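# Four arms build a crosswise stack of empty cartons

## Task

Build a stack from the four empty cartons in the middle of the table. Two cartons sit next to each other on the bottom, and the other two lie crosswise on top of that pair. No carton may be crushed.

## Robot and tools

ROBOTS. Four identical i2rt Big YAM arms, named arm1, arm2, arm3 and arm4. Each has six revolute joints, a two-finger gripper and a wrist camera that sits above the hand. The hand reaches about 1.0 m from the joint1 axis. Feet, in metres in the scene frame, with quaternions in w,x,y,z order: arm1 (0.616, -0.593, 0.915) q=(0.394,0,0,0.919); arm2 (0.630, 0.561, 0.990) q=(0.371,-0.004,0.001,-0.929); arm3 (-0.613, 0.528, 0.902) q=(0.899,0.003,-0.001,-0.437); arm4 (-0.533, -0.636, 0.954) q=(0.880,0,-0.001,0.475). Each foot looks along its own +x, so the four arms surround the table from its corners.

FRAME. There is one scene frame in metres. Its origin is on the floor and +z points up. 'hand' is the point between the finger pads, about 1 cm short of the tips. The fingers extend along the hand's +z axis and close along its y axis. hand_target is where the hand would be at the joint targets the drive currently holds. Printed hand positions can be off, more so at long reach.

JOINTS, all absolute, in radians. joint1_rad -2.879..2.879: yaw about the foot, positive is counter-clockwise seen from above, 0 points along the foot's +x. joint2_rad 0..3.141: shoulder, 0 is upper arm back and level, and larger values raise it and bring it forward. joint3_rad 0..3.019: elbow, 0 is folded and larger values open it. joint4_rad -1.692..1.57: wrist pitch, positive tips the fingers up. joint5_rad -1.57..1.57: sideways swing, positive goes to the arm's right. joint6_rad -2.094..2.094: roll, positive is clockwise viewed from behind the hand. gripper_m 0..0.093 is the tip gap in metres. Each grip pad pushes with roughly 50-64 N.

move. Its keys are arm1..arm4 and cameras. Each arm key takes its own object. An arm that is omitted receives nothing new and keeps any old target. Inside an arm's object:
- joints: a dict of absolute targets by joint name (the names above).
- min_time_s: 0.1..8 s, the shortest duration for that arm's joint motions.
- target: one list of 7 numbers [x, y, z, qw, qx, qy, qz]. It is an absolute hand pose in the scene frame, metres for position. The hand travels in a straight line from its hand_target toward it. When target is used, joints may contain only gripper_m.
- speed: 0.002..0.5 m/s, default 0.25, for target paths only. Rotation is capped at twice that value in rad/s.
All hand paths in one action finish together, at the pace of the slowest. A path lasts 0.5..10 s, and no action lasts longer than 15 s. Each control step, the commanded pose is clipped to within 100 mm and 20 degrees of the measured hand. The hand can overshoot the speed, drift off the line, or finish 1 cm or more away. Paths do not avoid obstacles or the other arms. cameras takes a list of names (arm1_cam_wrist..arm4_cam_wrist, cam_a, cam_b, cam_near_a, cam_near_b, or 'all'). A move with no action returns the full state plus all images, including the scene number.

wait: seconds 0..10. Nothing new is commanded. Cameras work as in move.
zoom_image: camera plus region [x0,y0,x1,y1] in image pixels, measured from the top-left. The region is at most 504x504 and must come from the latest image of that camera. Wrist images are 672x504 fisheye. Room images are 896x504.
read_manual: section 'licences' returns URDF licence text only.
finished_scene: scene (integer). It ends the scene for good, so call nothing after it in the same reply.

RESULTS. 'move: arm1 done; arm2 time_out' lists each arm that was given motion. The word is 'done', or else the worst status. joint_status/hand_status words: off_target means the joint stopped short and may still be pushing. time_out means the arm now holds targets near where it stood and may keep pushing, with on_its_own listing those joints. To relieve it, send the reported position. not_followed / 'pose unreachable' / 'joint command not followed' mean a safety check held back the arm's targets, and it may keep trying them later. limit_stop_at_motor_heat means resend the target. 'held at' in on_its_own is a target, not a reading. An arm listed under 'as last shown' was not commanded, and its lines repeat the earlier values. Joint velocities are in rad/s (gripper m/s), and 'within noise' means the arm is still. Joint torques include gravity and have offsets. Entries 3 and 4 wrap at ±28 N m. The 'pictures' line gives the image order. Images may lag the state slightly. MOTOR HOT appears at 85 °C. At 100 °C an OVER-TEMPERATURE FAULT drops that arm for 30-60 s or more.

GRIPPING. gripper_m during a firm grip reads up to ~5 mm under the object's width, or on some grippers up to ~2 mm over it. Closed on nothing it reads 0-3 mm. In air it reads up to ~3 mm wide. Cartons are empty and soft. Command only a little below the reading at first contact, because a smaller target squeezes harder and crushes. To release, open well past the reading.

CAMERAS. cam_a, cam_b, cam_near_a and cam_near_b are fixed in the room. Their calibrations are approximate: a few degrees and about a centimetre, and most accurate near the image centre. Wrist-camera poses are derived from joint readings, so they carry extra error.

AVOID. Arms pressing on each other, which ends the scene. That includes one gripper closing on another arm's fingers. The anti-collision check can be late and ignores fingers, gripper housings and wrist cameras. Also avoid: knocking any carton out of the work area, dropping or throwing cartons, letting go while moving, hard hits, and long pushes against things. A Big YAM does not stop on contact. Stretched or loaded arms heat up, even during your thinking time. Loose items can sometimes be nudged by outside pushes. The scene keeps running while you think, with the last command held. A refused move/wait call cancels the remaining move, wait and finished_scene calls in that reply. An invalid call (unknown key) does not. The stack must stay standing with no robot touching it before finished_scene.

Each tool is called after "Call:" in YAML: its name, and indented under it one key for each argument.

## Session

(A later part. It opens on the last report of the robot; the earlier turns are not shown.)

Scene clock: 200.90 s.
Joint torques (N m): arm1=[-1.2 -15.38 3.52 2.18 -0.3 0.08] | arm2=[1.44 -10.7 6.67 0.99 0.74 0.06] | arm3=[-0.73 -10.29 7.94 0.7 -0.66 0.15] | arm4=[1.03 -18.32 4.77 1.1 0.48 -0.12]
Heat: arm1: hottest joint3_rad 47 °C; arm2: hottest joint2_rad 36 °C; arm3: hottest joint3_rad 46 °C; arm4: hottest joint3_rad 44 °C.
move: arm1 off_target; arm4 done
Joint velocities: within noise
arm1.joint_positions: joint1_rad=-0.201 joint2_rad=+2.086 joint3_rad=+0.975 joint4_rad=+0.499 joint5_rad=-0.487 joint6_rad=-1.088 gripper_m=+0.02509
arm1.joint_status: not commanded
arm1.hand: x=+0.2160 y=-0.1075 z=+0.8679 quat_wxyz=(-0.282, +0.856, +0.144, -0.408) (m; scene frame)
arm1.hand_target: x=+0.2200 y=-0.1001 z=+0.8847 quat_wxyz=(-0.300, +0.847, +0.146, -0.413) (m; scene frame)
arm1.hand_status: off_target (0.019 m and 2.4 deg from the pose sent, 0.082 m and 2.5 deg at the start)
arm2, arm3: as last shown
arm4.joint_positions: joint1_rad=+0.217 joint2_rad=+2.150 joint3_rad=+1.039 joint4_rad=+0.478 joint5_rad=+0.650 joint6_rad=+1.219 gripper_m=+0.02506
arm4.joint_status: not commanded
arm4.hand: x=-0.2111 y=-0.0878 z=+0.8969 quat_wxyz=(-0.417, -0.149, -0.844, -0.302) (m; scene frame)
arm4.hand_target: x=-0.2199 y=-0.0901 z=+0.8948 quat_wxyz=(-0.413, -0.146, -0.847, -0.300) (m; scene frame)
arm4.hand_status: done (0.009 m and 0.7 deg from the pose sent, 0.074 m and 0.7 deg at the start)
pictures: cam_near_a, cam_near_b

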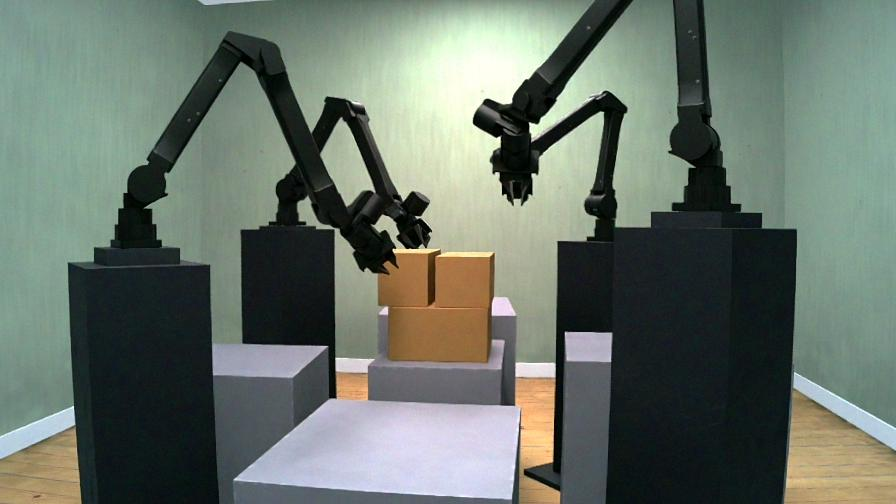

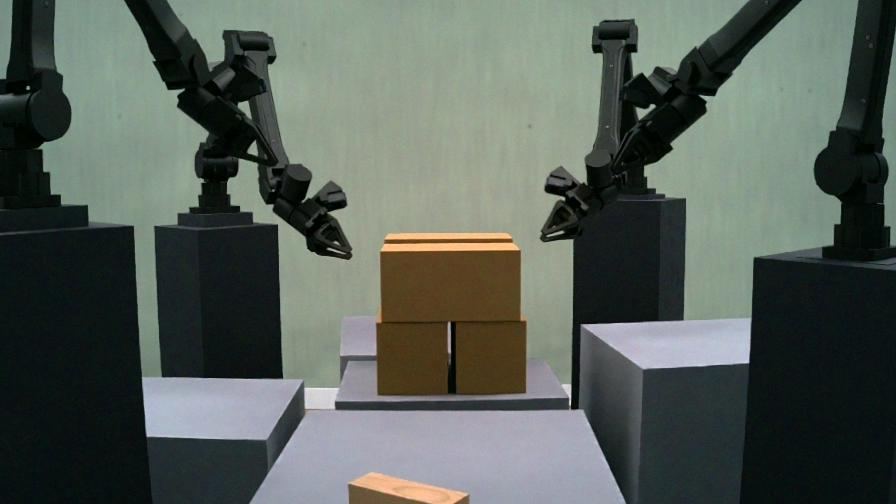

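Call:
move:
  arm1: {"target":[0.34,-0.20,1.0,-0.3000,0.8472,0.1463,-0.4132],"speed":0.15}
  arm4: {"target":[-0.31,-0.20,1.0,0.4132,0.1463,0.8472,0.3000],"speed":0.15}
  cameras: ["cam_near_a","cam_near_b"]

Scene clock: 203.43 s.
Joint torques (N m): arm1=[-1.49 -9.23 4.53 1.05 -0.33 0.1] | arm2=[2.67 -11.11 6.64 0.75 0.71 0.12] | arm3=[-0.73 -10.29 7.94 0.7 -0.66 0.15] | arm4=[1.26 -11.87 5.61 0.96 0.53 -0.13]
Heat: arm1: hottest joint3_rad 46 °C; arm2: hottest joint2_rad 36 °C; arm3: hottest joint3_rad 46 °C; arm4: hottest joint3_rad 43 °C.
move: arm1 done; arm4 done
Joint velocities: within noise
arm1.joint_positions: joint1_rad=-0.341 joint2_rad=+1.509 joint3_rad=+0.589 joint4_rad=+0.299 joint5_rad=-0.605 joint6_rad=-1.182 gripper_m=+0.02509
arm1.joint_status: not commanded
arm1.hand: x=+0.3325 y=-0.1995 z=+0.9973 quat_wxyz=(-0.297, +0.847, +0.149, -0.416) (m; scene frame)
arm1.hand_target: x=+0.3397 y=-0.2000 z=+0.9998 quat_wxyz=(-0.300, +0.847, +0.146, -0.413) (m; scene frame)
arm1.hand_status: done (0.008 m and 0.5 deg from the pose sent, 0.204 m and 2.4 deg at the start)
arm2, arm3: as last shown
arm4.joint_positions: joint1_rad=+0.337 joint2_rad=+1.660 joint3_rad=+0.655 joint4_rad=+0.310 joint5_rad=+0.746 joint6_rad=+1.321 gripper_m=+0.02506
arm4.joint_status: not commanded
arm4.hand: x=-0.3015 y=-0.1963 z=+1.0043 quat_wxyz=(-0.417, -0.151, -0.844, -0.303) (m; scene frame)
arm4.hand_target: x=-0.3097 y=-0.2001 z=+1.0000 quat_wxyz=(-0.413, -0.146, -0.847, -0.300) (m; scene frame)
arm4.hand_status: done (0.010 m and 0.9 deg from the pose sent, 0.182 m and 0.7 deg at the start)
pictures: cam_near_a, cam_near_b

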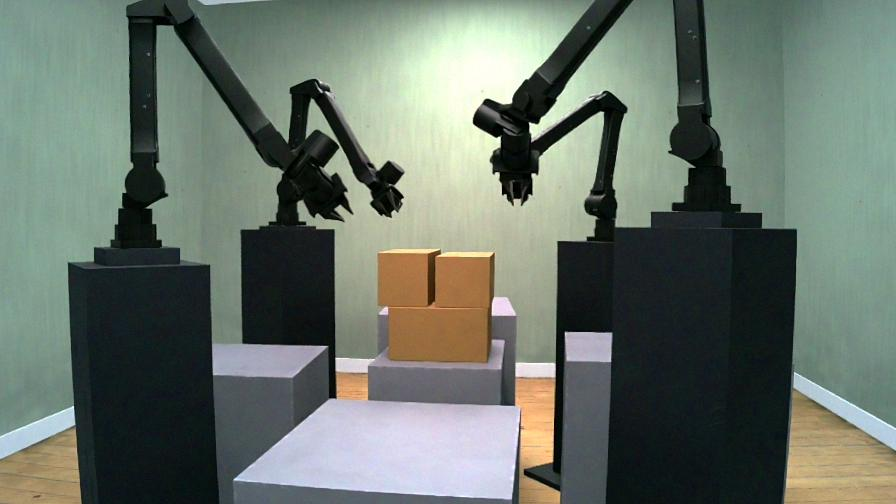

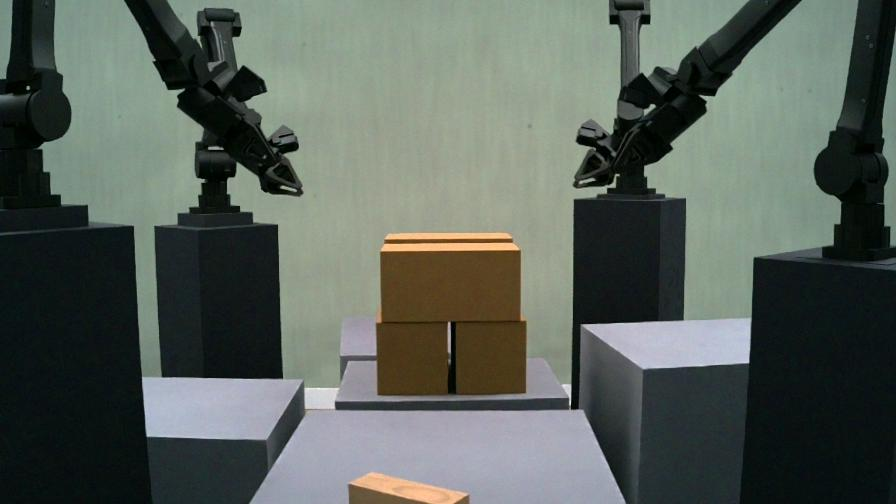

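Call:
finished_scene:
  scene: 2

The scene is finished: the task was done.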